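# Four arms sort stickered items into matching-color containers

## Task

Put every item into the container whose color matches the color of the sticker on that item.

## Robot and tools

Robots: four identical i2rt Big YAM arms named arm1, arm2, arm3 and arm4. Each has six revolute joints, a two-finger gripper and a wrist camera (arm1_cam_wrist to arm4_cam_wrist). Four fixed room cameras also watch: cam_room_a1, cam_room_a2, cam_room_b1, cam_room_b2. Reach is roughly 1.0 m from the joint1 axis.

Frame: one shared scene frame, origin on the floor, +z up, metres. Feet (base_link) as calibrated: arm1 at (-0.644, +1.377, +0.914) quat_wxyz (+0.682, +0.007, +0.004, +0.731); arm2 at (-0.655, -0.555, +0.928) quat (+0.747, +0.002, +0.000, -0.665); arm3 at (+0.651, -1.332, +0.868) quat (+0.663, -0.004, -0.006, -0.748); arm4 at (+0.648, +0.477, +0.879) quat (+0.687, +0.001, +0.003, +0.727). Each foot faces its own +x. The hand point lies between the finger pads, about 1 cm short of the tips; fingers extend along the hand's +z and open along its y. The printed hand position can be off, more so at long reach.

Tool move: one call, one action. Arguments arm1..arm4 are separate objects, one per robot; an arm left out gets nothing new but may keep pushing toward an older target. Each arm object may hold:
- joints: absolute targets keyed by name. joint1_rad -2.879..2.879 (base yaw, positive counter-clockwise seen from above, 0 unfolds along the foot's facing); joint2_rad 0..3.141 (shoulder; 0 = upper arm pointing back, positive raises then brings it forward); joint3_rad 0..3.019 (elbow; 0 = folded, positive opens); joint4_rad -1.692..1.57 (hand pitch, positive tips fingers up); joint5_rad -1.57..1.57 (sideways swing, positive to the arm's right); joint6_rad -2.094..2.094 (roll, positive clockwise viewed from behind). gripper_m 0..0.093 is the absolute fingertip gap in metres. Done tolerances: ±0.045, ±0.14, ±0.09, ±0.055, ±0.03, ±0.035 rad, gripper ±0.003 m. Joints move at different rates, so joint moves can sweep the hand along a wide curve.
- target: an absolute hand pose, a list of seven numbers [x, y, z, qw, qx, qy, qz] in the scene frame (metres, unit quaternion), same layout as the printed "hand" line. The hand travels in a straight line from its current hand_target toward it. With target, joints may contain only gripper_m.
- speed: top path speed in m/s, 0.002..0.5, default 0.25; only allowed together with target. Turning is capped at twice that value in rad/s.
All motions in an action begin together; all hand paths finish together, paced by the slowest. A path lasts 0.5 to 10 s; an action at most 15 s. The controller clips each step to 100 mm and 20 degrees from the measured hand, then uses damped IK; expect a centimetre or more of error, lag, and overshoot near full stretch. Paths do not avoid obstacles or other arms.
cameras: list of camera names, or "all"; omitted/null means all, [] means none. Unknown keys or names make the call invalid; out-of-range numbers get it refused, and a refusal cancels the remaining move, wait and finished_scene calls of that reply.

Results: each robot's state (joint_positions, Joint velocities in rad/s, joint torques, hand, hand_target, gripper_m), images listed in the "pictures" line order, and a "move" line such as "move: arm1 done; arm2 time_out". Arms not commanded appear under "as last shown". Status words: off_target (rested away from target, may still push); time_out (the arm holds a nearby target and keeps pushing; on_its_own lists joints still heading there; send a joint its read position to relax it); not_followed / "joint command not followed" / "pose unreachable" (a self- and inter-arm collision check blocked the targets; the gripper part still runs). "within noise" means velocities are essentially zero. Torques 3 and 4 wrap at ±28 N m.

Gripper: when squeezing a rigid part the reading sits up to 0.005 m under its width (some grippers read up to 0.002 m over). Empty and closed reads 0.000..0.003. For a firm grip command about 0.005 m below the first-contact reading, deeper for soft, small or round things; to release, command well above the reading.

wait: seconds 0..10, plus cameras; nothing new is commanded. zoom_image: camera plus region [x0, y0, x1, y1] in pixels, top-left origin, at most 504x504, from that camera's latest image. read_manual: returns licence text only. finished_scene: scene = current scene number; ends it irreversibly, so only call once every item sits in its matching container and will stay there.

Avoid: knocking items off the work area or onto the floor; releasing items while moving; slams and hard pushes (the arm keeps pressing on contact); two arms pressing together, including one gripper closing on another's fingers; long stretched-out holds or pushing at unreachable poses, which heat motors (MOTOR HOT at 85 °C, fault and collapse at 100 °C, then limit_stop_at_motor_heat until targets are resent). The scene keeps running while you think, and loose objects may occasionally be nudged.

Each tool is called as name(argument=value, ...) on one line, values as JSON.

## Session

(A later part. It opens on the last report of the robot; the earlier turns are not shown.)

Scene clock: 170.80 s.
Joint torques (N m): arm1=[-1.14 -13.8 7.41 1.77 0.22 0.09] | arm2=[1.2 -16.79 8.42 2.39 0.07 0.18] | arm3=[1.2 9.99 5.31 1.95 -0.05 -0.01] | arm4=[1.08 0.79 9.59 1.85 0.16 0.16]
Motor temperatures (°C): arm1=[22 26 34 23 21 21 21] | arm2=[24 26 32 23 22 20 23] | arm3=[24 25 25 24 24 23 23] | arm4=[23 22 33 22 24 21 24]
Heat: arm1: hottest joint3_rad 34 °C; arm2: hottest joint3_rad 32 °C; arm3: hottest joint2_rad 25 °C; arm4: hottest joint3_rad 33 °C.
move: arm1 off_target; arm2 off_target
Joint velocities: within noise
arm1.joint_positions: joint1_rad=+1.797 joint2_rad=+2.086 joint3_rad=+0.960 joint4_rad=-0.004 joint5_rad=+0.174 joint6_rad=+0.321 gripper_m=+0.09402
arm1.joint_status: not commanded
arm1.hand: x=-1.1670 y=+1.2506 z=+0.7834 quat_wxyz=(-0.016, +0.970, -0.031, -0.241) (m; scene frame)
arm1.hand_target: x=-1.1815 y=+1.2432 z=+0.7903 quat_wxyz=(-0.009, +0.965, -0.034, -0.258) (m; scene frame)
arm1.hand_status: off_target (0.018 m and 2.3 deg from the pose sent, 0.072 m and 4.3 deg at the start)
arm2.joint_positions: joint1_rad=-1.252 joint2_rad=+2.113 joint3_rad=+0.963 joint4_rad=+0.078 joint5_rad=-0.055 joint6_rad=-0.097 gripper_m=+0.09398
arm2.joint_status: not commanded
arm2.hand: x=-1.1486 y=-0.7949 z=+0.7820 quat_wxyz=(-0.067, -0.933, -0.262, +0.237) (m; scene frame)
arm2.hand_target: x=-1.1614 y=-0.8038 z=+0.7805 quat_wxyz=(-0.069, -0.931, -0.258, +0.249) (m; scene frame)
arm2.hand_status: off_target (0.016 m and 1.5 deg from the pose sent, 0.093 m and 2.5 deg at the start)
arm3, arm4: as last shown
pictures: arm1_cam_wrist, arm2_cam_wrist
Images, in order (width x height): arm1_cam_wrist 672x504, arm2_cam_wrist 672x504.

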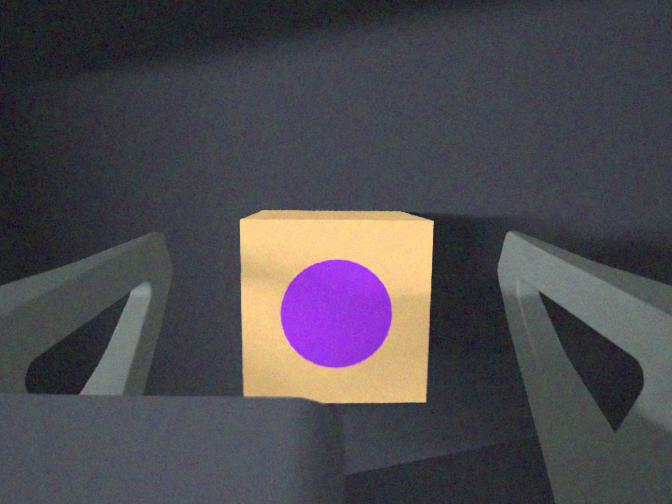

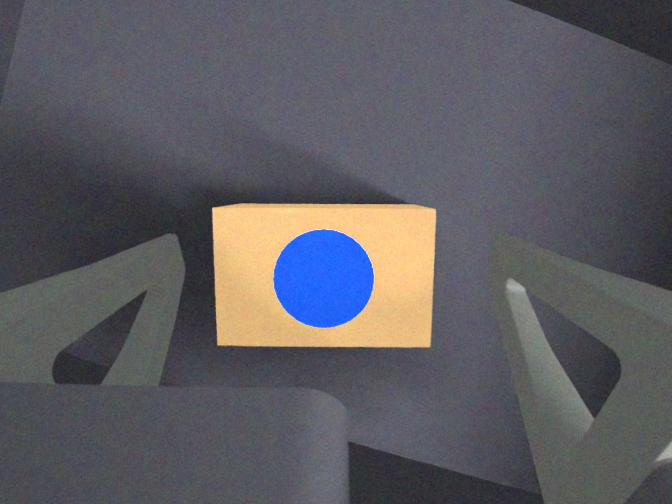

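move(arm1={"target":[-1.164,1.243,0.738,0.009,-0.9653,0.0337,0.2586],"speed":0.1}, arm2={"target":[-1.150,-0.8005,0.731,-0.0692,-0.9308,-0.2581,0.2494],"speed":0.1}, cameras=["arm1_cam_wrist","arm2_cam_wrist"])

Scene clock: 184.87 s.
Joint torques (N m): arm1=[-0.97 -13.45 4.23 1.74 0.23 0.12] | arm2=[1.49 -16.32 6.56 2.35 0.05 0.17] | arm3=[1.2 9.99 5.33 1.94 -0.04 -0.01] | arm4=[0.97 0.44 9.55 1.96 0.17 0.15]
Motor temperatures (°C): arm1=[22 26 33 23 21 21 21] | arm2=[24 26 31 23 22 20 23] | arm3=[24 25 25 24 24 23 23] | arm4=[23 22 33 22 24 21 24]
Heat: arm1: hottest joint3_rad 33 °C; arm2: hottest joint3_rad 31 °C; arm3: hottest joint2_rad 25 °C; arm4: hottest joint3_rad 33 °C.
move: arm1 done; arm2 off_target
Joint velocities: within noise
arm1.joint_positions: joint1_rad=+1.806 joint2_rad=+2.201 joint3_rad=+0.960 joint4_rad=+0.136 joint5_rad=+0.180 joint6_rad=+0.332 gripper_m=+0.09402
arm1.joint_status: not commanded
arm1.hand: x=-1.1644 y=+1.2481 z=+0.7398 quat_wxyz=(-0.012, +0.967, -0.034, -0.254) (m; scene frame)
arm1.hand_target: x=-1.1639 y=+1.2430 z=+0.7381 quat_wxyz=(-0.009, +0.965, -0.034, -0.258) (m; scene frame)
arm1.hand_status: done (0.005 m and 0.7 deg from the pose sent, 0.046 m and 2.3 deg at the start)
arm2.joint_positions: joint1_rad=-1.252 joint2_rad=+2.221 joint3_rad=+0.970 joint4_rad=+0.203 joint5_rad=-0.052 joint6_rad=-0.091 gripper_m=+0.09398
arm2.joint_status: not commanded
arm2.hand: x=-1.1476 y=-0.7938 z=+0.7418 quat_wxyz=(-0.068, -0.931, -0.259, +0.249) (m; scene frame)
arm2.hand_target: x=-1.1494 y=-0.8002 z=+0.7312 quat_wxyz=(-0.069, -0.931, -0.258, +0.249) (m; scene frame)
arm2.hand_status: off_target (0.013 m and 0.2 deg from the pose sent, 0.051 m and 1.5 deg at the start)
arm3, arm4: as last shown
pictures: arm1_cam_wrist, arm2_cam_wrist
Images, in order (width x height): arm1_cam_wrist 672x504, arm2_cam_wrist 672x504.

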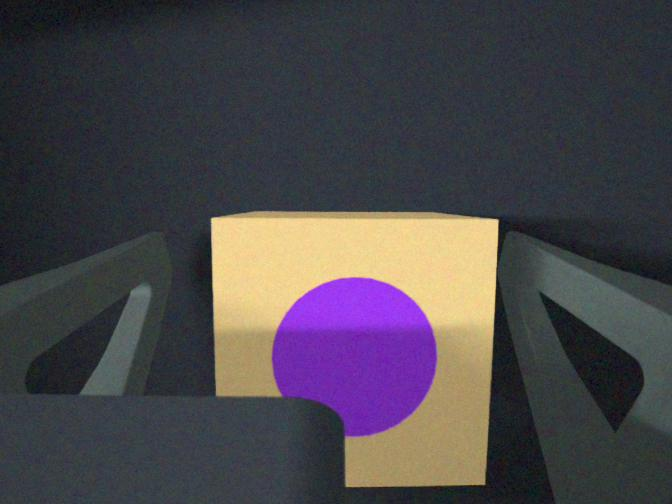

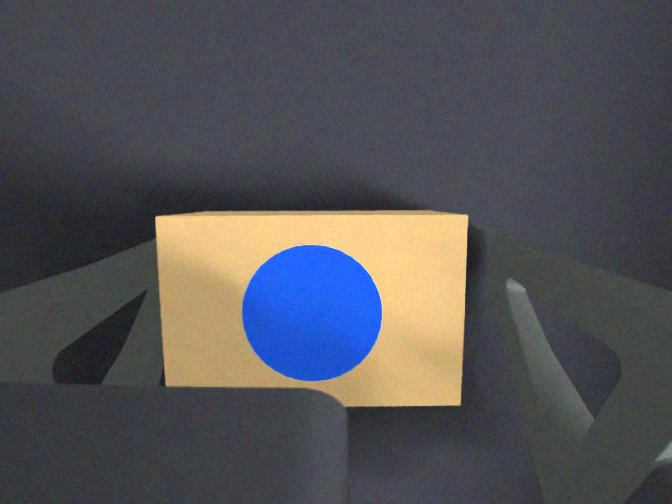

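move(arm1={"target":[-1.147,1.248,0.733,0.009,-0.9653,0.0337,0.2586],"speed":0.1}, arm2={"target":[-1.136,-0.799,0.729,-0.0692,-0.9308,-0.2581,0.2494],"speed":0.1}, cameras=["arm1_cam_wrist","arm2_cam_wrist"])

Scene clock: 194.63 s.
Joint torques (N m): arm1=[-0.44 -13.33 3.49 1.84 0.23 0.1] | arm2=[1.49 -16.91 3.78 2.45 0.07 0.2] | arm3=[1.14 9.99 5.31 1.98 -0.06 -0.01] | arm4=[1.14 0.21 9.55 1.89 0.13 0.13]
Motor temperatures (°C): arm1=[22 26 32 23 22 21 21] | arm2=[24 26 30 23 22 20 23] | arm3=[24 25 25 24 24 23 23] | arm4=[23 22 34 22 24 21 24]
Heat: arm1: hottest joint3_rad 32 °C; arm2: hottest joint3_rad 30 °C; arm3: hottest joint2_rad 25 °C; arm4: hottest joint3_rad 34 °C.
move: arm1 done; arm2 off_target
Joint velocities: within noise
arm1.joint_positions: joint1_rad=+1.806 joint2_rad=+2.201 joint3_rad=+0.912 joint4_rad=+0.183 joint5_rad=+0.180 joint6_rad=+0.333 gripper_m=+0.09402
arm1.joint_status: not commanded
arm1.hand: x=-1.1474 y=+1.2535 z=+0.7338 quat_wxyz=(-0.012, +0.967, -0.035, -0.253) (m; scene frame)
arm1.hand_target: x=-1.1470 y=+1.2480 z=+0.7331 quat_wxyz=(-0.009, +0.965, -0.034, -0.259) (m; scene frame)
arm1.hand_status: done (0.006 m and 0.8 deg from the pose sent, 0.019 m and 0.7 deg at the start)
arm2.joint_positions: joint1_rad=-1.241 joint2_rad=+2.221 joint3_rad=+0.965 joint4_rad=+0.232 joint5_rad=-0.047 joint6_rad=-0.086 gripper_m=+0.09398
arm2.joint_status: not commanded
arm2.hand: x=-1.1483 y=-0.7999 z=+0.7442 quat_wxyz=(-0.069, -0.927, -0.260, +0.260) (m; scene frame)
arm2.hand_target: x=-1.1357 y=-0.7986 z=+0.7294 quat_wxyz=(-0.069, -0.931, -0.258, +0.249) (m; scene frame)
arm2.hand_status: off_target (0.020 m and 1.3 deg from the pose sent, 0.018 m and 0.2 deg at the start)
arm3, arm4: as last shown
pictures: arm1_cam_wrist, arm2_cam_wrist
Images, in order (width x height): arm1_cam_wrist 672x504, arm2_cam_wrist 672x504.

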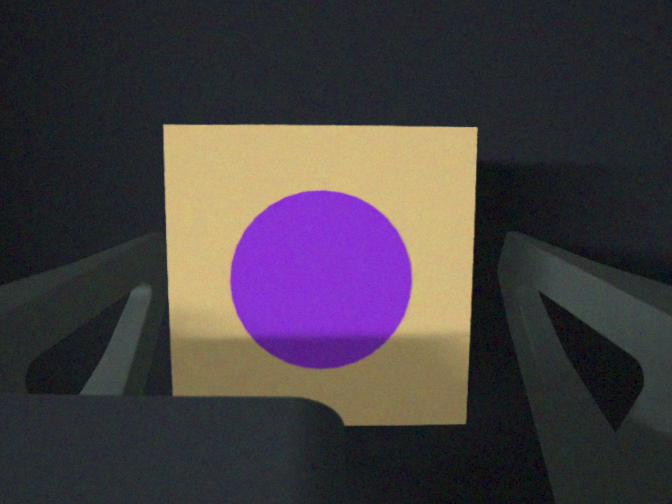

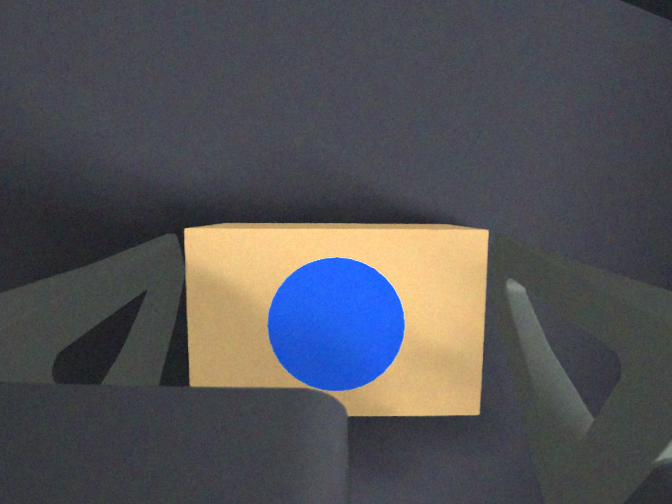

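move(arm1={"joints":{"gripper_m":0.045}}, arm2={"joints":{"gripper_m":0.053}}, cameras=["arm1_cam_wrist","arm2_cam_wrist"])

Scene clock: 199.17 s.
Joint torques (N m): arm1=[-0.73 -13.04 3.51 1.96 0.16 0.08] | arm2=[1.49 -16.79 3.79 2.47 0.06 0.18] | arm3=[1.32 9.99 5.34 1.98 -0.05 -0.01] | arm4=[1.38 0.85 9.62 1.78 0.13 0.14]
Motor temperatures (°C): arm1=[22 26 31 23 22 21 21] | arm2=[24 26 30 23 22 20 23] | arm3=[24 25 25 24 24 23 23] | arm4=[23 22 34 22 24 21 24]
Heat: arm1: hottest joint3_rad 31 °C; arm2: hottest joint3_rad 30 °C; arm3: hottest joint2_rad 25 °C; arm4: hottest joint3_rad 34 °C.
move: arm1 off_target; arm2 off_target
Joint velocities: within noise
arm1.joint_positions: joint1_rad=+1.806 joint2_rad=+2.201 joint3_rad=+0.912 joint4_rad=+0.183 joint5_rad=+0.181 joint6_rad=+0.334 gripper_m=+0.05296
arm1.joint_status: gripper_m off_target (ended at +0.05298, target +0.04500)
arm1.hand: x=-1.1474 y=+1.2535 z=+0.7338 quat_wxyz=(-0.012, +0.967, -0.035, -0.253) (m; scene frame)
arm1.hand_target: x=-1.1469 y=+1.2480 z=+0.7331 quat_wxyz=(-0.009, +0.965, -0.034, -0.258) (m; scene frame)
arm1.hand_status: not commanded
arm2.joint_positions: joint1_rad=-1.241 joint2_rad=+2.221 joint3_rad=+0.965 joint4_rad=+0.232 joint5_rad=-0.047 joint6_rad=-0.085 gripper_m=+0.06898
arm2.joint_status: gripper_m off_target (ended at +0.06900, target +0.05300)
arm2.hand: x=-1.1483 y=-0.7999 z=+0.7442 quat_wxyz=(-0.070, -0.927, -0.259, +0.260) (m; scene frame)
arm2.hand_target: x=-1.1357 y=-0.7986 z=+0.7294 quat_wxyz=(-0.069, -0.931, -0.258, +0.249) (m; scene frame)
arm2.hand_status: not commanded
arm3, arm4: as last shown
pictures: arm1_cam_wrist, arm2_cam_wrist
Images, in order (width x height): arm1_cam_wrist 672x504, arm2_cam_wrist 672x504.

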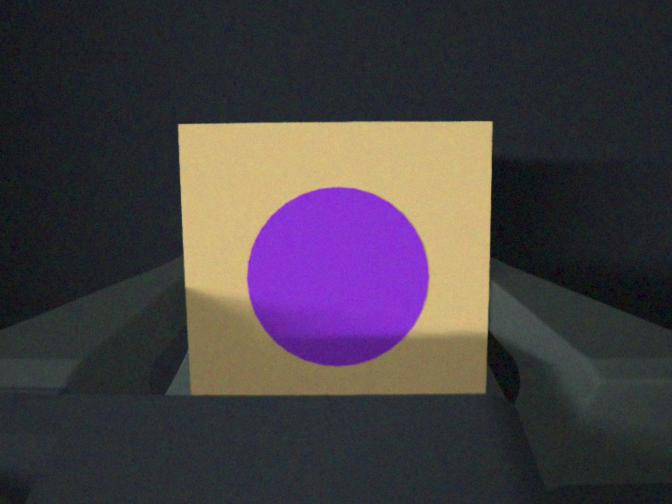

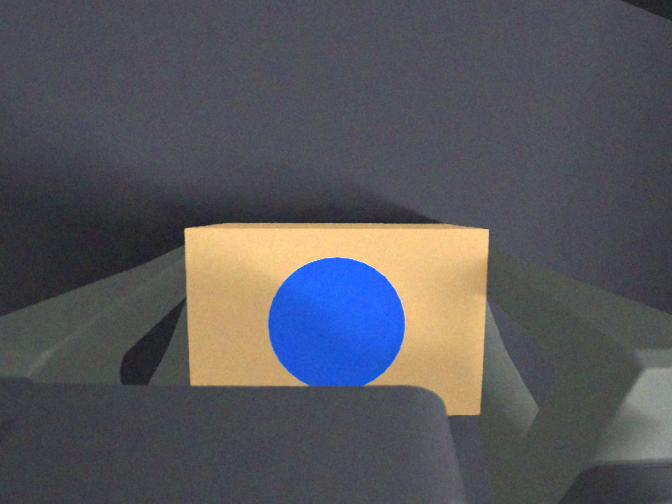

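move(arm1={"target":[-1.13,1.25,0.98,0.009,-0.9653,0.0337,0.2586],"speed":0.2}, arm2={"target":[-1.115,-0.785,0.98,-0.0692,-0.9308,-0.2581,0.2494],"speed":0.2}, cameras=["arm1_cam_wrist","arm2_cam_wrist"])

move(arm1={"joints":{"joint2_rad":0.9,"joint3_rad":1.25,"joint4_rad":-1.3,"joint5_rad":0,"joint6_rad":0}}, arm2={"joints":{"joint2_rad":0.9,"joint3_rad":1.25,"joint4_rad":-1.3,"joint5_rad":0,"joint6_rad":0}}, cameras=["arm1_cam_wrist","arm2_cam_wrist"])

Scene clock: 211.00 s.
Joint torques (N m): arm1=[-0.38 -10.81 13.31 0.94 0.24 0.1] | arm2=[0.73 -14.45 11.37 1.25 -0.19 0.11] | arm3=[1.32 9.99 5.33 1.99 -0.05 0] | arm4=[0.91 1.03 9.47 1.87 0.18 0.14]
Motor temperatures (°C): arm1=[22 26 31 23 22 21 22] | arm2=[24 26 29 23 22 20 23] | arm3=[24 25 25 24 24 23 23] | arm4=[23 22 34 22 24 21 24]
Heat: arm1: hottest joint3_rad 31 °C; arm2: hottest joint3_rad 29 °C; arm3: hottest joint2_rad 25 °C; arm4: hottest joint3_rad 34 °C.
move: arm1 off_target; arm2 off_target
Joint velocities: within noise
arm1.joint_positions: joint1_rad=+1.809 joint2_rad=+1.578 joint3_rad=+0.855 joint4_rad=-0.425 joint5_rad=+0.181 joint6_rad=+0.336 gripper_m=+0.05296
arm1.joint_status: not commanded
arm1.hand: x=-1.1090 y=+1.2624 z=+0.9553 quat_wxyz=(-0.019, +0.971, -0.033, -0.234) (m; scene frame)
arm1.hand_target: x=-1.1288 y=+1.2503 z=+0.9806 quat_wxyz=(-0.009, +0.965, -0.034, -0.259) (m; scene frame)
arm1.hand_status: off_target (0.035 m and 3.1 deg from the pose sent, 0.247 m and 0.8 deg at the start)
arm2.joint_positions: joint1_rad=-1.241 joint2_rad=+1.583 joint3_rad=+0.875 joint4_rad=-0.347 joint5_rad=-0.046 joint6_rad=-0.084 gripper_m=+0.06898
arm2.joint_status: not commanded
arm2.hand: x=-1.1079 y=-0.7808 z=+0.9726 quat_wxyz=(-0.067, -0.932, -0.260, +0.245) (m; scene frame)
arm2.hand_target: x=-1.1150 y=-0.7849 z=+0.9802 quat_wxyz=(-0.069, -0.931, -0.258, +0.250) (m; scene frame)
arm2.hand_status: off_target (0.011 m and 0.6 deg from the pose sent, 0.239 m and 1.3 deg at the start)
arm3, arm4: as last shown
pictures: arm1_cam_wrist, arm2_cam_wrist
Images, in order (width x height): arm1_cam_wrist 672x504, arm2_cam_wrist 672x504.

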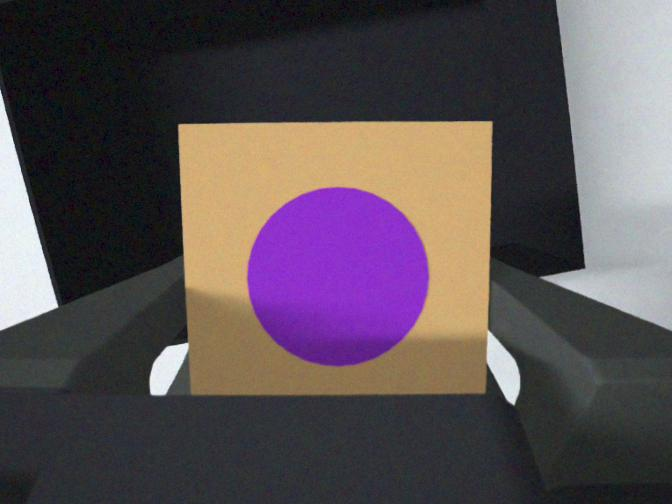

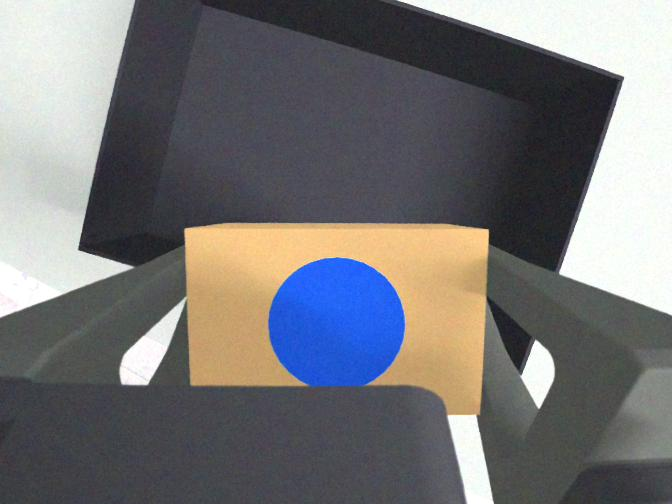

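Scene clock: 212.50 s.
Joint torques (N m): arm1=[-1.38 -1.9 12.18 1.11 -0.01 -0.03] | arm2=[0.79 -4.78 11.71 1.44 0.12 0.21] | arm3=[1.38 10.11 5.34 1.94 -0.04 -0.02] | arm4=[0.91 0.73 9.58 1.84 0.12 0.12]
Motor temperatures (°C): arm1=[22 26 31 23 22 21 22] | arm2=[24 26 29 23 22 20 23] | arm3=[24 25 25 24 24 23 23] | arm4=[23 22 34 22 24 21 24]
Heat: arm1: hottest joint3_rad 31 °C; arm2: hottest joint3_rad 29 °C; arm3: hottest joint2_rad 25 °C; arm4: hottest joint3_rad 34 °C.
move: arm1 done; arm2 done
Joint velocities: within noise
arm1.joint_positions: joint1_rad=+1.812 joint2_rad=+0.902 joint3_rad=+1.238 joint4_rad=-1.291 joint5_rad=+0.002 joint6_rad=+0.008 gripper_m=+0.05295
arm1.joint_status: all done
arm1.hand: x=-0.9645 y=+1.2725 z=+1.3134 quat_wxyz=(+0.045, +0.940, +0.144, -0.306) (m; scene frame)
arm1.hand_target: x=-0.9618 y=+1.2698 z=+1.3190 quat_wxyz=(+0.046, +0.938, +0.152, -0.309) (m; scene frame)
arm1.hand_status: not commanded
arm2.joint_positions: joint1_rad=-1.241 joint2_rad=+0.895 joint3_rad=+1.248 joint4_rad=-1.288 joint5_rad=-0.003 joint6_rad=-0.014 gripper_m=+0.06898
arm2.joint_status: all done
arm2.hand: x=-0.9644 y=-0.7047 z=+1.3296 quat_wxyz=(-0.067, -0.925, -0.218, +0.304) (m; scene frame)
arm2.hand_target: x=-0.9638 y=-0.7039 z=+1.3273 quat_wxyz=(-0.067, -0.929, -0.212, +0.296) (m; scene frame)
arm2.hand_status: not commanded
arm3: as last shown
arm4.joint_positions: joint1_rad=+1.198 joint2_rad=+0.447 joint3_rad=+0.602 joint4_rad=-0.013 joint5_rad=-0.002 joint6_rad=-0.011 gripper_m=+0.09405
arm4.joint_status: not commanded
arm4.hand: x=+0.3359 y=+0.5818 z=+1.3296 quat_wxyz=(-0.121, +0.646, -0.101, -0.747) (m; scene frame)
arm4.hand_target: x=+0.3350 y=+0.5818 z=+1.3305 quat_wxyz=(-0.117, +0.642, -0.104, -0.750) (m; scene frame)
arm4.hand_status: not commanded
pictures: arm1_cam_wrist, arm2_cam_wrist
Images, in order (width x height): arm1_cam_wrist 672x504, arm2_cam_wrist 672x504.

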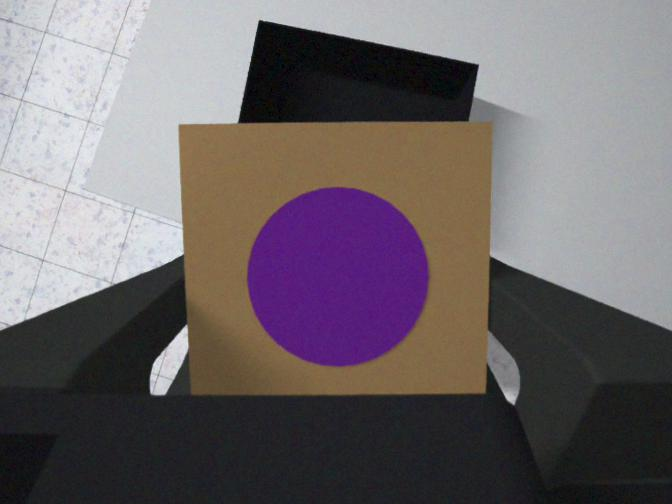

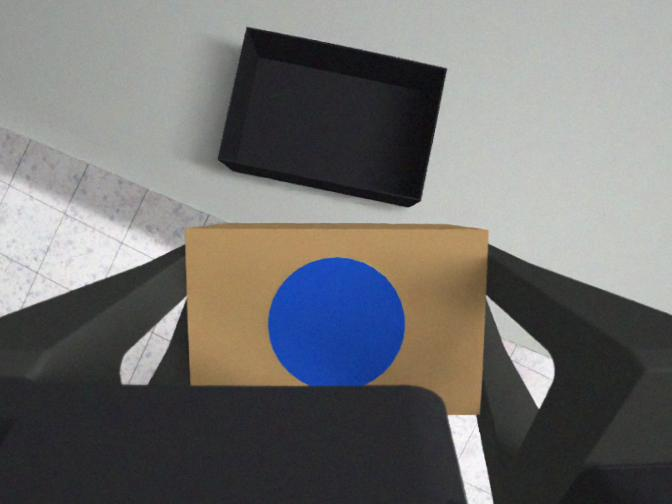

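move(arm1={"joints":{"joint1_rad":0.2}}, arm2={"joints":{"joint1_rad":0.4}}, arm4={"joints":{"joint1_rad":0.3}}, cameras=[])

move(arm1={"joints":{"joint1_rad":-2.2}}, arm2={"joints":{"joint1_rad":2.12}}, cameras=["arm1_cam_wrist","arm2_cam_wrist"])

Scene clock: 219.33 s.
Joint torques (N m): arm1=[-2.08 -1.9 11.86 1.01 -0.1 -0.04] | arm2=[1.03 -4.84 11.73 1.5 0.06 0.19] | arm3=[1.08 9.99 5.34 1.96 -0.05 -0.01] | arm4=[0.44 0.91 9.5 1.76 0.08 0.13]
Motor temperatures (°C): arm1=[22 26 32 23 21 21 22] | arm2=[24 26 30 22 22 20 24] | arm3=[24 25 25 24 24 23 23] | arm4=[23 22 34 22 24 21 24]
Heat: arm1: hottest joint3_rad 32 °C; arm2: hottest joint3_rad 30 °C; arm3: hottest joint2_rad 25 °C; arm4: hottest joint3_rad 34 °C.
move: arm1 done; arm2 done; arm4 done
Joint velocities: within noise
arm1.joint_positions: joint1_rad=+0.204 joint2_rad=+0.902 joint3_rad=+1.238 joint4_rad=-1.291 joint5_rad=+0.002 joint6_rad=+0.006 gripper_m=+0.05299
arm1.joint_status: all done
arm1.hand: x=-0.7292 y=+1.7068 z=+1.3109 quat_wxyz=(-0.179, +0.755, -0.580, -0.248) (m; scene frame)
arm1.hand_target: x=-0.7276 y=+1.7055 z=+1.3165 quat_wxyz=(-0.182, +0.755, -0.578, -0.249) (m; scene frame)
arm1.hand_status: not commanded
arm2.joint_positions: joint1_rad=+0.398 joint2_rad=+0.895 joint3_rad=+1.248 joint4_rad=-1.288 joint5_rad=-0.002 joint6_rad=-0.013 gripper_m=+0.06899
arm2.joint_status: all done
arm2.hand: x=-0.4873 y=-0.8545 z=+1.3300 quat_wxyz=(-0.269, -0.473, -0.824, +0.157) (m; scene frame)
arm2.hand_target: x=-0.4874 y=-0.8535 z=+1.3277 quat_wxyz=(-0.264, -0.479, -0.823, +0.152) (m; scene frame)
arm2.hand_status: not commanded
arm3: as last shown
arm4.joint_positions: joint1_rad=+0.304 joint2_rad=+0.447 joint3_rad=+0.602 joint4_rad=-0.013 joint5_rad=+0.000 joint6_rad=-0.011 gripper_m=+0.09406
arm4.joint_status: all done
arm4.hand: x=+0.5340 y=+0.7884 z=+1.3279 quat_wxyz=(-0.431, +0.540, -0.372, -0.620) (m; scene frame)
arm4.hand_target: x=+0.5347 y=+0.7895 z=+1.3288 quat_wxyz=(-0.431, +0.535, -0.374, -0.623) (m; scene frame)
arm4.hand_status: not commanded
pictures: none
No camera images: "cameras" was empty.

Scene clock: 221.47 s.
Joint torques (N m): arm1=[-2.02 -2.08 12.1 0.77 -0.04 0] | arm2=[0.79 -4.84 11.74 1.47 0.03 0.18] | arm3=[1.26 10.05 5.3 1.95 -0.06 -0.01] | arm4=[0.5 0.56 9.51 1.88 0.1 0.15]
Motor temperatures (°C): arm1=[22 26 32 23 21 21 22] | arm2=[24 26 30 22 22 20 24] | arm3=[24 25 25 24 24 23 23] | arm4=[23 22 34 22 24 21 24]
Heat: arm1: hottest joint3_rad 32 °C; arm2: hottest joint3_rad 30 °C; arm3: hottest joint2_rad 25 °C; arm4: hottest joint3_rad 34 °C.
move: arm1 done; arm2 done
Joint velocities: within noise
arm1.joint_positions: joint1_rad=-2.195 joint2_rad=+0.904 joint3_rad=+1.238 joint4_rad=-1.291 joint5_rad=+0.002 joint6_rad=+0.005 gripper_m=+0.05306
arm1.joint_status: all done
arm1.hand: x=-0.3463 y=+1.1944 z=+1.3031 quat_wxyz=(-0.283, -0.264, -0.918, +0.084) (m; scene frame)
arm1.hand_target: x=-0.3485 y=+1.1944 z=+1.3091 quat_wxyz=(-0.286, -0.263, -0.918, +0.085) (m; scene frame)
arm1.hand_status: not commanded
arm2.joint_positions: joint1_rad=+2.118 joint2_rad=+0.895 joint3_rad=+1.248 joint4_rad=-1.288 joint5_rad=-0.001 joint6_rad=-0.012 gripper_m=+0.06902
arm2.joint_status: all done
arm2.hand: x=-0.3861 y=-0.3457 z=+1.3318 quat_wxyz=(-0.297, +0.315, -0.896, -0.102) (m; scene frame)
arm2.hand_target: x=-0.3872 y=-0.3460 z=+1.3295 quat_wxyz=(-0.290, +0.311, -0.899, -0.101) (m; scene frame)
arm2.hand_status: not commanded
arm3.joint_positions: joint1_rad=+0.075 joint2_rad=+0.276 joint3_rad=+1.523 joint4_rad=-1.599 joint5_rad=-0.185 joint6_rad=-0.597 gripper_m=+0.09396
arm3.joint_status: not commanded
arm3.hand: x=+0.6803 y=-1.3506 z=+1.4452 quat_wxyz=(-0.326, -0.350, -0.735, +0.481) (m; scene frame)
arm3.hand_target: x=+0.6804 y=-1.3484 z=+1.4507 quat_wxyz=(-0.328, -0.347, -0.731, +0.487) (m; scene frame)
arm3.hand_status: not commanded
arm4: as last shown
pictures: arm1_cam_wrist, arm2_cam_wrist
Images, in order (width x height): arm1_cam_wrist 672x504, arm2_cam_wrist 672x504.

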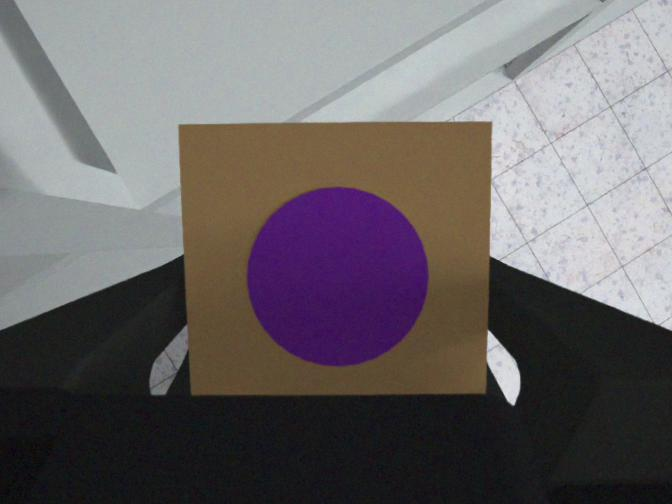

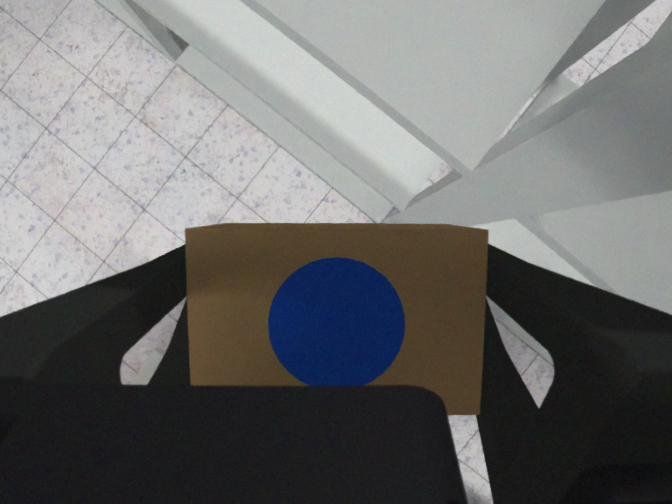

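move(arm1={"target":[-0.22,1.045,1.205,0.3618,0.3008,0.8736,-0.1246],"speed":0.15}, arm2={"target":[-0.22,-0.15,1.205,0.3561,-0.3386,0.8596,0.1403],"speed":0.15}, arm4={"joints":{"joint1_rad":1.2}})

Scene clock: 245.17 s.
Joint torques (N m): arm1=[-3.19 -8.06 12.71 2.39 0.1 0.07] | arm2=[1.55 -13.92 17.28 2.91 -0.17 0.09] | arm3=[1.26 10.11 5.33 1.98 -0.06 -0.02] | arm4=[1.14 0.44 9.5 1.94 0.09 0.13]
Motor temperatures (°C): arm1=[22 25 34 23 21 21 22] | arm2=[24 25 32 22 22 20 24] | arm3=[24 25 25 24 24 23 23] | arm4=[23 22 34 22 24 21 24]
Heat: arm1: hottest joint3_rad 34 °C; arm2: hottest joint3_rad 32 °C; arm3: hottest joint2_rad 25 °C; arm4: hottest joint3_rad 34 °C.
move: arm1 off_target; arm2 off_target; arm4 done
Joint velocities: within noise
arm1.joint_positions: joint1_rad=-2.302 joint2_rad=+1.281 joint3_rad=+1.154 joint4_rad=-0.683 joint5_rad=-0.013 joint6_rad=-0.006 gripper_m=+0.05306
arm1.joint_status: not commanded
arm1.hand: x=-0.2225 y=+1.0539 z=+1.1932 quat_wxyz=(-0.346, -0.296, -0.883, +0.117) (m; scene frame)
arm1.hand_target: x=-0.2203 y=+1.0452 z=+1.2051 quat_wxyz=(-0.362, -0.301, -0.874, +0.125) (m; scene frame)
arm1.hand_status: off_target (0.015 m and 2.3 deg from the pose sent, 0.219 m and 12.2 deg at the start)
arm2.joint_positions: joint1_rad=+2.196 joint2_rad=+1.438 joint3_rad=+1.215 joint4_rad=-0.638 joint5_rad=+0.005 joint6_rad=-0.002 gripper_m=+0.06902
arm2.joint_status: not commanded
arm2.hand: x=-0.2332 y=-0.1703 z=+1.1741 quat_wxyz=(-0.326, +0.340, -0.873, -0.125) (m; scene frame)
arm2.hand_target: x=-0.2219 y=-0.1518 z=+1.2053 quat_wxyz=(-0.356, +0.339, -0.860, -0.140) (m; scene frame)
arm2.hand_status: off_target (0.039 m and 4.2 deg from the pose sent, 0.286 m and 9.5 deg at the start)
arm3: as last shown
arm4.joint_positions: joint1_rad=+1.197 joint2_rad=+0.447 joint3_rad=+0.602 joint4_rad=-0.013 joint5_rad=-0.001 joint6_rad=-0.011 gripper_m=+0.09407
arm4.joint_status: all done
arm4.hand: x=+0.3361 y=+0.5824 z=+1.3296 quat_wxyz=(-0.122, +0.646, -0.101, -0.747) (m; scene frame)
arm4.hand_target: x=+0.3351 y=+0.5818 z=+1.3305 quat_wxyz=(-0.117, +0.642, -0.104, -0.750) (m; scene frame)
arm4.hand_status: not commanded
pictures: arm1_cam_wrist, arm2_cam_wrist, arm3_cam_wrist, arm4_cam_wrist, cam_room_a1, cam_room_a2, cam_room_b1, cam_room_b2
Images, in order (width x height): arm1_cam_wrist 672x504, arm2_cam_wrist 672x504, arm3_cam_wrist 672x504, arm4_cam_wrist 672x504, cam_room_a1 672x504, cam_room_a2 672x504, cam_room_b1 672x504, cam_room_b2 672x504.

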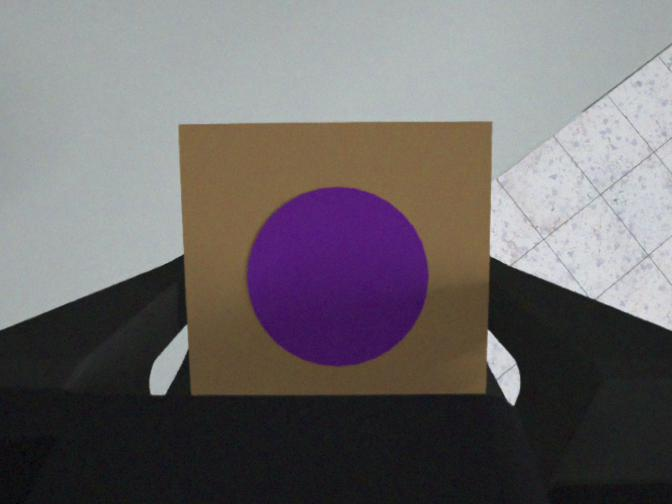

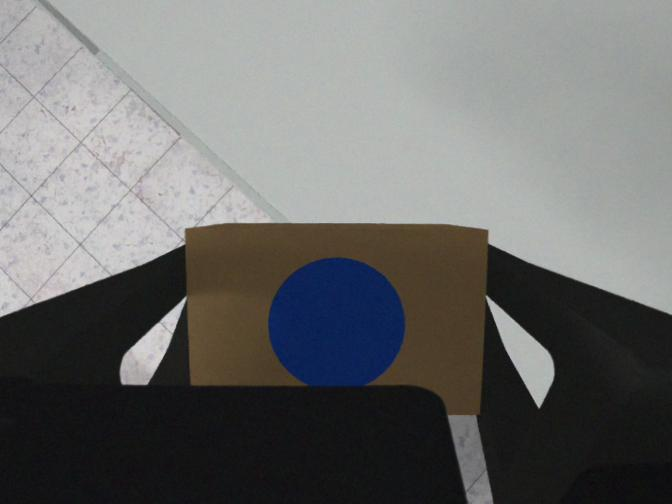

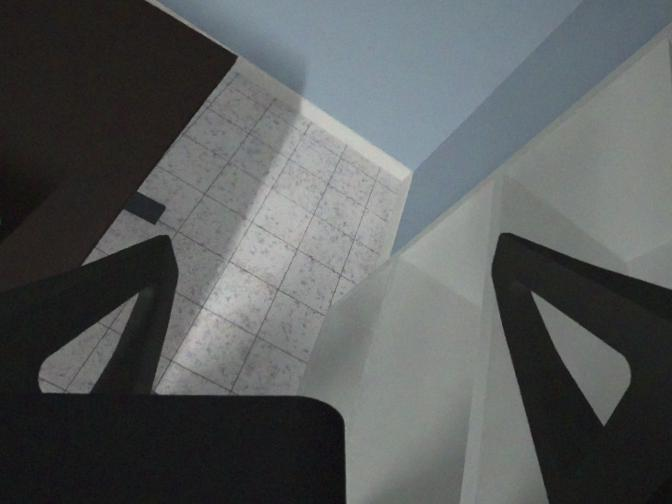

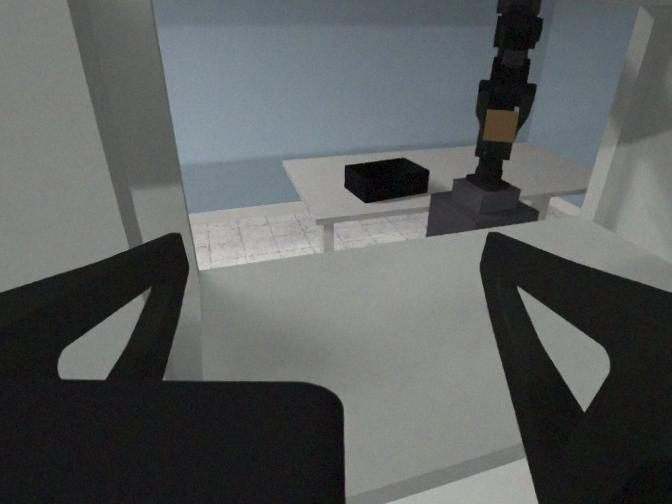

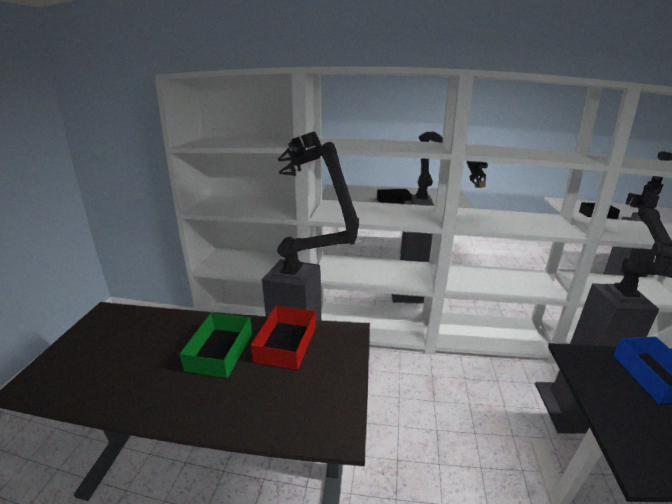

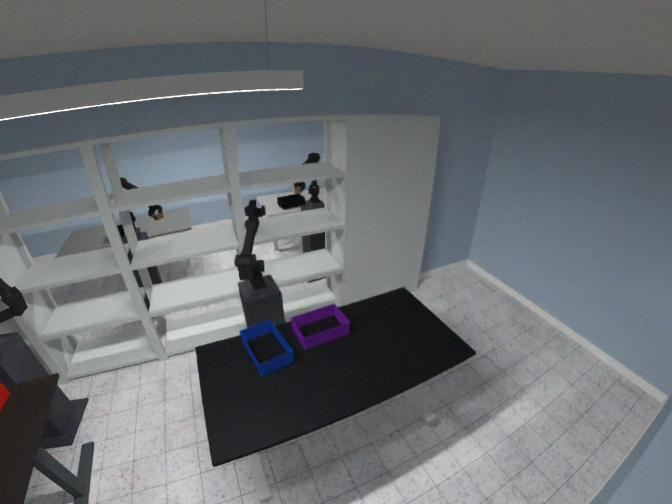

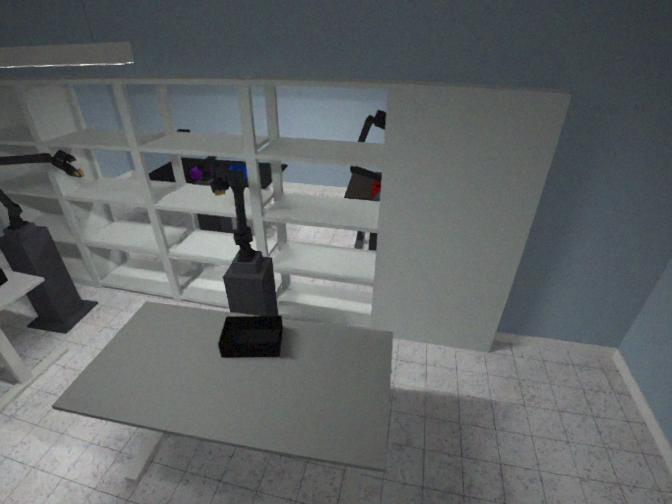

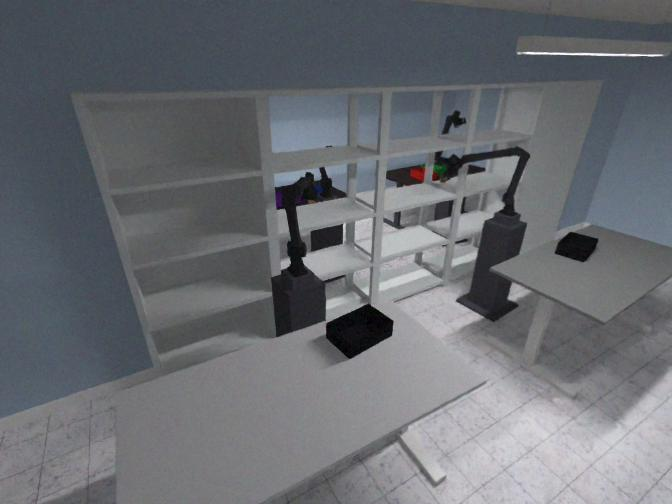

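move(arm1={"target":[-0.05,0.915,1.2,0.3618,0.3008,0.8736,-0.1246],"speed":0.12}, arm2={"target":[-0.04,0.015,1.22,0.3561,-0.3386,0.8596,0.1403],"speed":0.12}, cameras=["arm1_cam_wrist","arm2_cam_wrist","arm4_cam_wrist","cam_room_b1"])

Scene clock: 251.73 s.
Joint torques (N m): arm1=[-1.67 -16.15 18.15 1.18 0.06 0.12] | arm2=[1.08 -23.18 18.43 1.66 -0.16 0.07] | arm3=[1.2 10.11 5.35 1.98 -0.04 0] | arm4=[1.03 0.38 9.55 1.88 0.11 0.13]
Motor temperatures (°C): arm1=[22 25 35 23 21 21 22] | arm2=[24 26 33 22 22 20 24] | arm3=[24 25 25 24 24 23 23] | arm4=[23 22 34 22 24 21 24]
Heat: arm1: hottest joint3_rad 35 °C; arm2: hottest joint3_rad 33 °C; arm3: hottest joint2_rad 25 °C; arm4: hottest joint3_rad 34 °C.
move: arm1 off_target; arm2 off_target
Joint velocities: within noise
arm1.joint_positions: joint1_rad=-2.302 joint2_rad=+1.833 joint3_rad=+1.739 joint4_rad=-0.736 joint5_rad=-0.009 joint6_rad=-0.004 gripper_m=+0.05306
arm1.joint_status: not commanded
arm1.hand: x=-0.0618 y=+0.9275 z=+1.1652 quat_wxyz=(-0.336, -0.299, -0.885, +0.116) (m; scene frame)
arm1.hand_target: x=-0.0521 y=+0.9166 z=+1.2000 quat_wxyz=(-0.362, -0.301, -0.873, +0.125) (m; scene frame)
arm1.hand_status: off_target (0.039 m and 3.4 deg from the pose sent, 0.222 m and 2.3 deg at the start)
arm2.joint_positions: joint1_rad=+2.196 joint2_rad=+2.117 joint3_rad=+2.217 joint4_rad=-0.914 joint5_rad=+0.002 joint6_rad=-0.002 gripper_m=+0.06902
arm2.joint_status: not commanded
arm2.hand: x=-0.0467 y=+0.0013 z=+1.2093 quat_wxyz=(-0.346, +0.337, -0.865, -0.134) (m; scene frame)
arm2.hand_target: x=-0.0412 y=+0.0140 z=+1.2198 quat_wxyz=(-0.357, +0.338, -0.859, -0.141) (m; scene frame)
arm2.hand_status: off_target (0.019 m and 1.5 deg from the pose sent, 0.272 m and 4.2 deg at the start)
arm3, arm4: as last shown
pictures: arm1_cam_wrist, arm2_cam_wrist, arm4_cam_wrist, cam_room_b1
Images, in order (width x height): arm1_cam_wrist 672x504, arm2_cam_wrist 672x504, arm4_cam_wrist 672x504, cam_room_b1 672x504.

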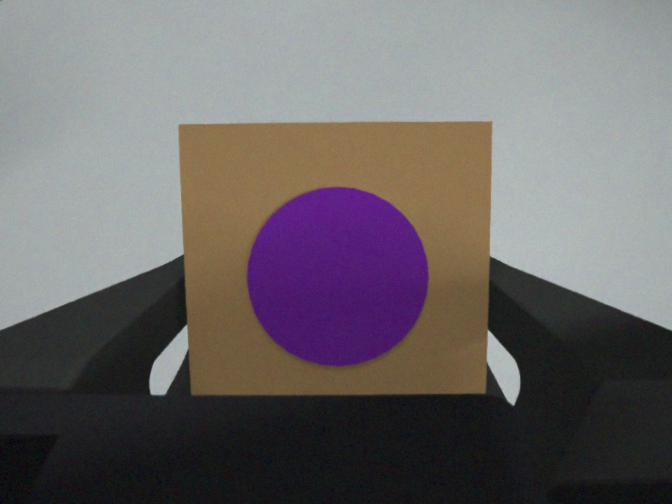

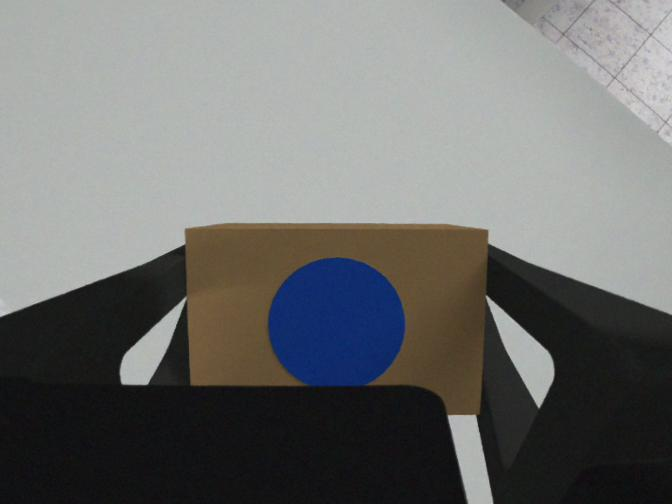

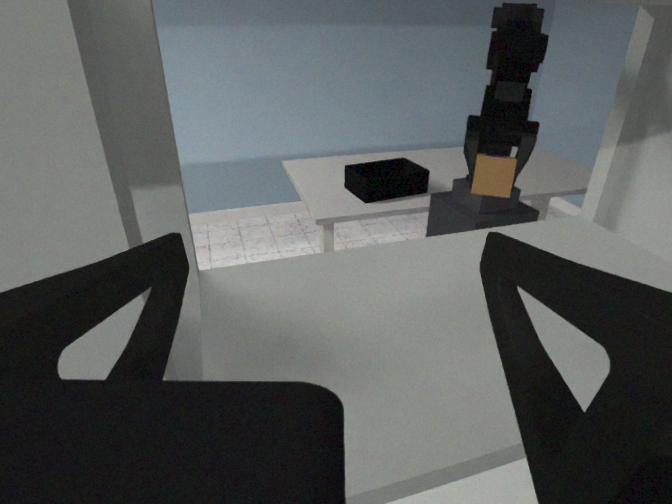

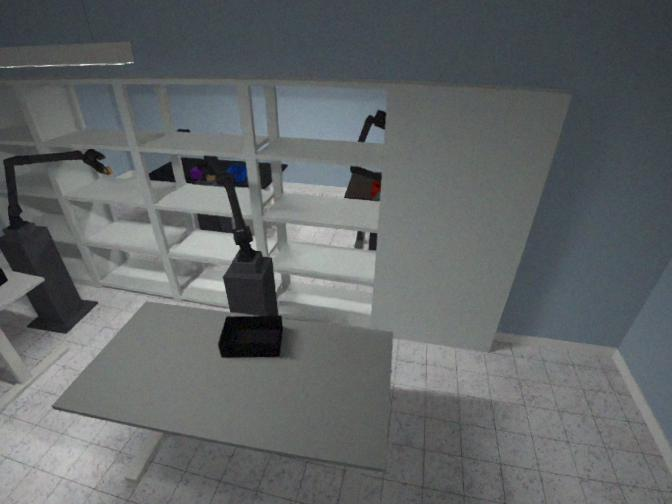

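move(arm1={"target":[-0.05,0.915,1.18,0.3618,0.3008,0.8736,-0.1246],"speed":0.05}, arm2={"target":[-0.04,0.015,1.18,0.3561,-0.3386,0.8596,0.1403],"speed":0.05}, cameras=["arm1_cam_wrist","arm2_cam_wrist","arm4_cam_wrist"])

move(arm1={"target":[-0.05,0.915,1.165,0.3618,0.3008,0.8736,-0.1246],"speed":0.05}, arm2={"target":[-0.04,0.015,1.165,0.3561,-0.3386,0.8596,0.1403],"speed":0.05}, cameras=["arm1_cam_wrist","arm2_cam_wrist","arm4_cam_wrist"])

Scene clock: 257.40 s.
Joint torques (N m): arm1=[-1.85 -15.91 14.68 2.44 0.07 0.12] | arm2=[1.2 -24 11.47 3.07 -0.15 0.07] | arm3=[1.14 10.05 5.33 1.92 -0.06 -0.01] | arm4=[1.03 0.38 9.58 1.91 0.13 0.15]
Motor temperatures (°C): arm1=[22 25 35 23 21 21 22] | arm2=[24 26 35 22 22 20 24] | arm3=[24 25 25 24 24 23 23] | arm4=[23 22 34 22 24 21 24]
Heat: arm1: hottest joint3_rad 35 °C; arm2: hottest joint3_rad 35 °C; arm3: hottest joint2_rad 25 °C; arm4: hottest joint3_rad 34 °C.
move: arm1 off_target; arm2 off_target
Joint velocities: within noise
arm1.joint_positions: joint1_rad=-2.302 joint2_rad=+1.835 joint3_rad=+1.739 joint4_rad=-0.721 joint5_rad=-0.009 joint6_rad=-0.004 gripper_m=+0.05306
arm1.joint_status: not commanded
arm1.hand: x=-0.0595 y=+0.9258 z=+1.1662 quat_wxyz=(-0.342, -0.299, -0.883, +0.118) (m; scene frame)
arm1.hand_target: x=-0.0508 y=+0.9156 z=+1.1803 quat_wxyz=(-0.362, -0.301, -0.874, +0.124) (m; scene frame)
arm1.hand_status: off_target (0.020 m and 2.7 deg from the pose sent, 0.023 m and 3.4 deg at the start)
arm2.joint_positions: joint1_rad=+2.196 joint2_rad=+2.118 joint3_rad=+2.183 joint4_rad=-0.840 joint5_rad=+0.002 joint6_rad=-0.002 gripper_m=+0.06902
arm2.joint_status: not commanded
arm2.hand: x=-0.0406 y=+0.0069 z=+1.2019 quat_wxyz=(-0.363, +0.334, -0.858, -0.140) (m; scene frame)
arm2.hand_target: x=-0.0406 y=+0.0144 z=+1.1798 quat_wxyz=(-0.356, +0.339, -0.860, -0.140) (m; scene frame)
arm2.hand_status: off_target (0.023 m and 0.9 deg from the pose sent, 0.033 m and 1.5 deg at the start)
arm3, arm4: as last shown
pictures: arm1_cam_wrist, arm2_cam_wrist, arm4_cam_wrist
Images, in order (width x height): arm1_cam_wrist 672x504, arm2_cam_wrist 672x504, arm4_cam_wrist 672x504.

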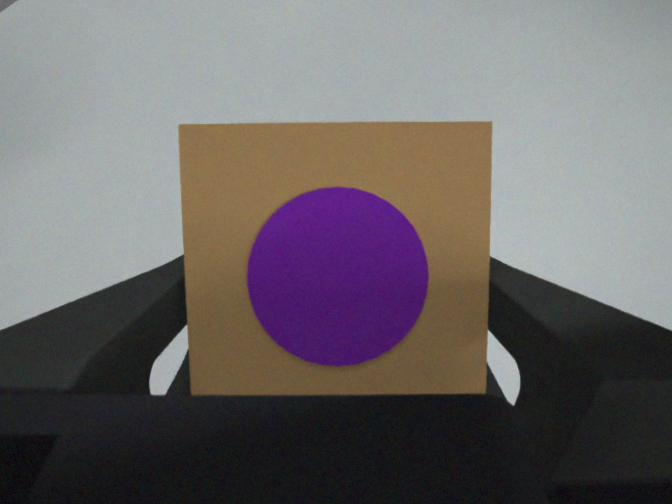

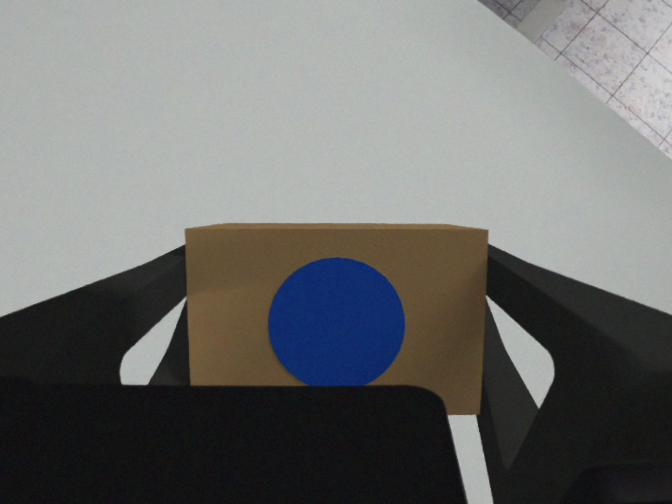

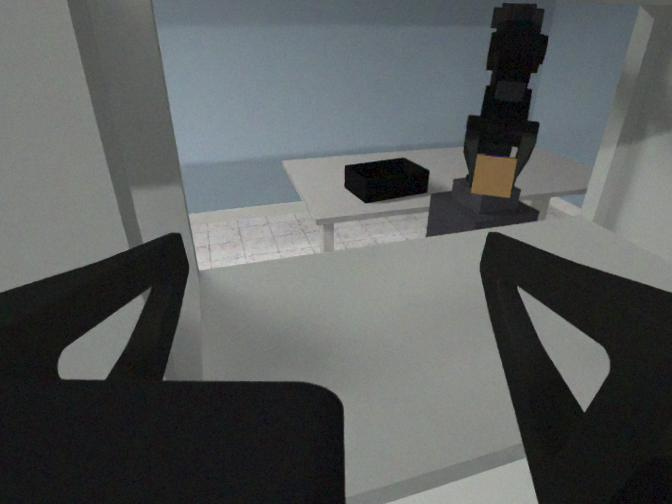

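Scene clock: 258.37 s.
Joint torques (N m): arm1=[-1.9 -15.62 11.85 2.32 0.07 0.16] | arm2=[1.03 -24.18 11.3 3.06 -0.16 0.07] | arm3=[1.14 10.11 5.34 1.98 -0.05 -0.01] | arm4=[1.32 0.79 9.51 1.98 0.11 0.14]
Motor temperatures (°C): arm1=[22 25 35 23 21 21 22] | arm2=[24 26 35 22 22 20 24] | arm3=[24 25 25 24 24 23 23] | arm4=[23 22 34 22 24 21 24]
Heat: arm1: hottest joint3_rad 35 °C; arm2: hottest joint3_rad 35 °C; arm3: hottest joint2_rad 25 °C; arm4: hottest joint3_rad 34 °C.
move: arm1 done; arm2 off_target
Joint velocities: within noise
arm1.joint_positions: joint1_rad=-2.302 joint2_rad=+1.843 joint3_rad=+1.739 joint4_rad=-0.685 joint5_rad=-0.008 joint6_rad=-0.004 gripper_m=+0.05306
arm1.joint_status: not commanded
arm1.hand: x=-0.0537 y=+0.9212 z=+1.1665 quat_wxyz=(-0.354, -0.297, -0.878, +0.122) (m; scene frame)
arm1.hand_target: x=-0.0501 y=+0.9151 z=+1.1650 quat_wxyz=(-0.362, -0.301, -0.874, +0.125) (m; scene frame)
arm1.hand_status: done (0.007 m and 1.2 deg from the pose sent, 0.014 m and 2.7 deg at the start)
arm2.joint_positions: joint1_rad=+2.196 joint2_rad=+2.118 joint3_rad=+2.145 joint4_rad=-0.800 joint5_rad=+0.002 joint6_rad=-0.002 gripper_m=+0.06902
arm2.joint_status: not commanded
arm2.hand: x=-0.0399 y=+0.0076 z=+1.1878 quat_wxyz=(-0.364, +0.334, -0.858, -0.140) (m; scene frame)
arm2.hand_target: x=-0.0405 y=+0.0145 z=+1.1651 quat_wxyz=(-0.356, +0.339, -0.860, -0.140) (m; scene frame)
arm2.hand_status: off_target (0.024 m and 1.0 deg from the pose sent, 0.038 m and 0.9 deg at the start)
arm3, arm4: as last shown
pictures: arm1_cam_wrist, arm2_cam_wrist, arm4_cam_wrist
Images, in order (width x height): arm1_cam_wrist 672x504, arm2_cam_wrist 672x504, arm4_cam_wrist 672x504.

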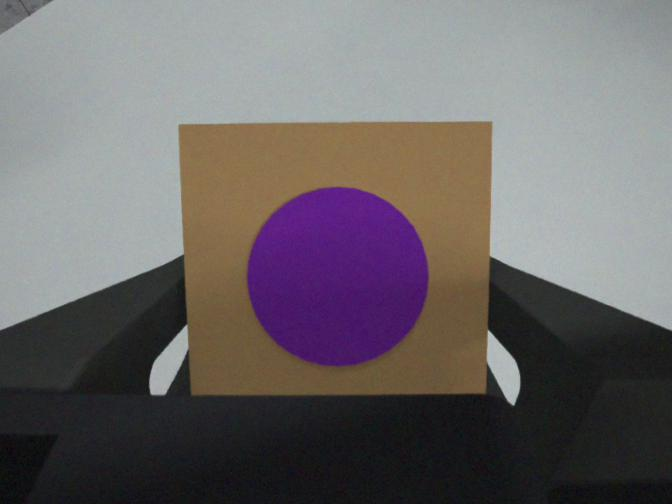

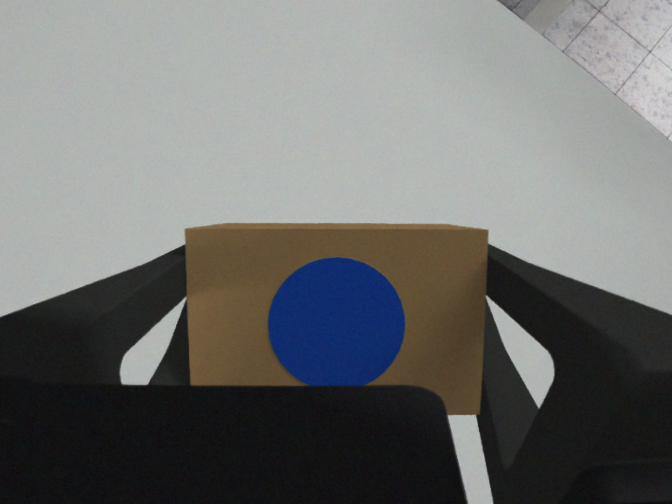

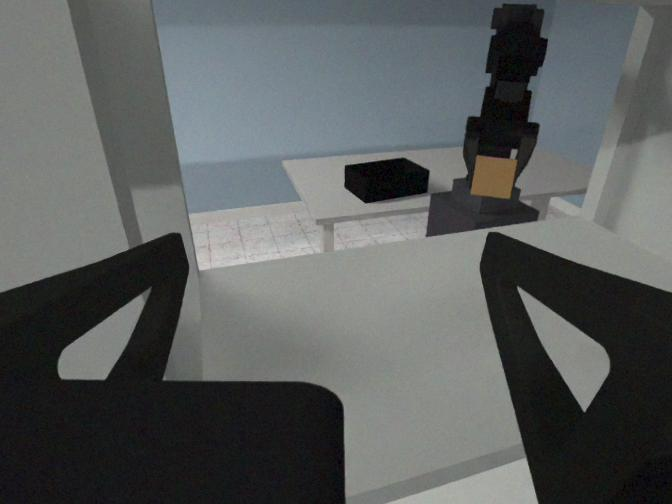

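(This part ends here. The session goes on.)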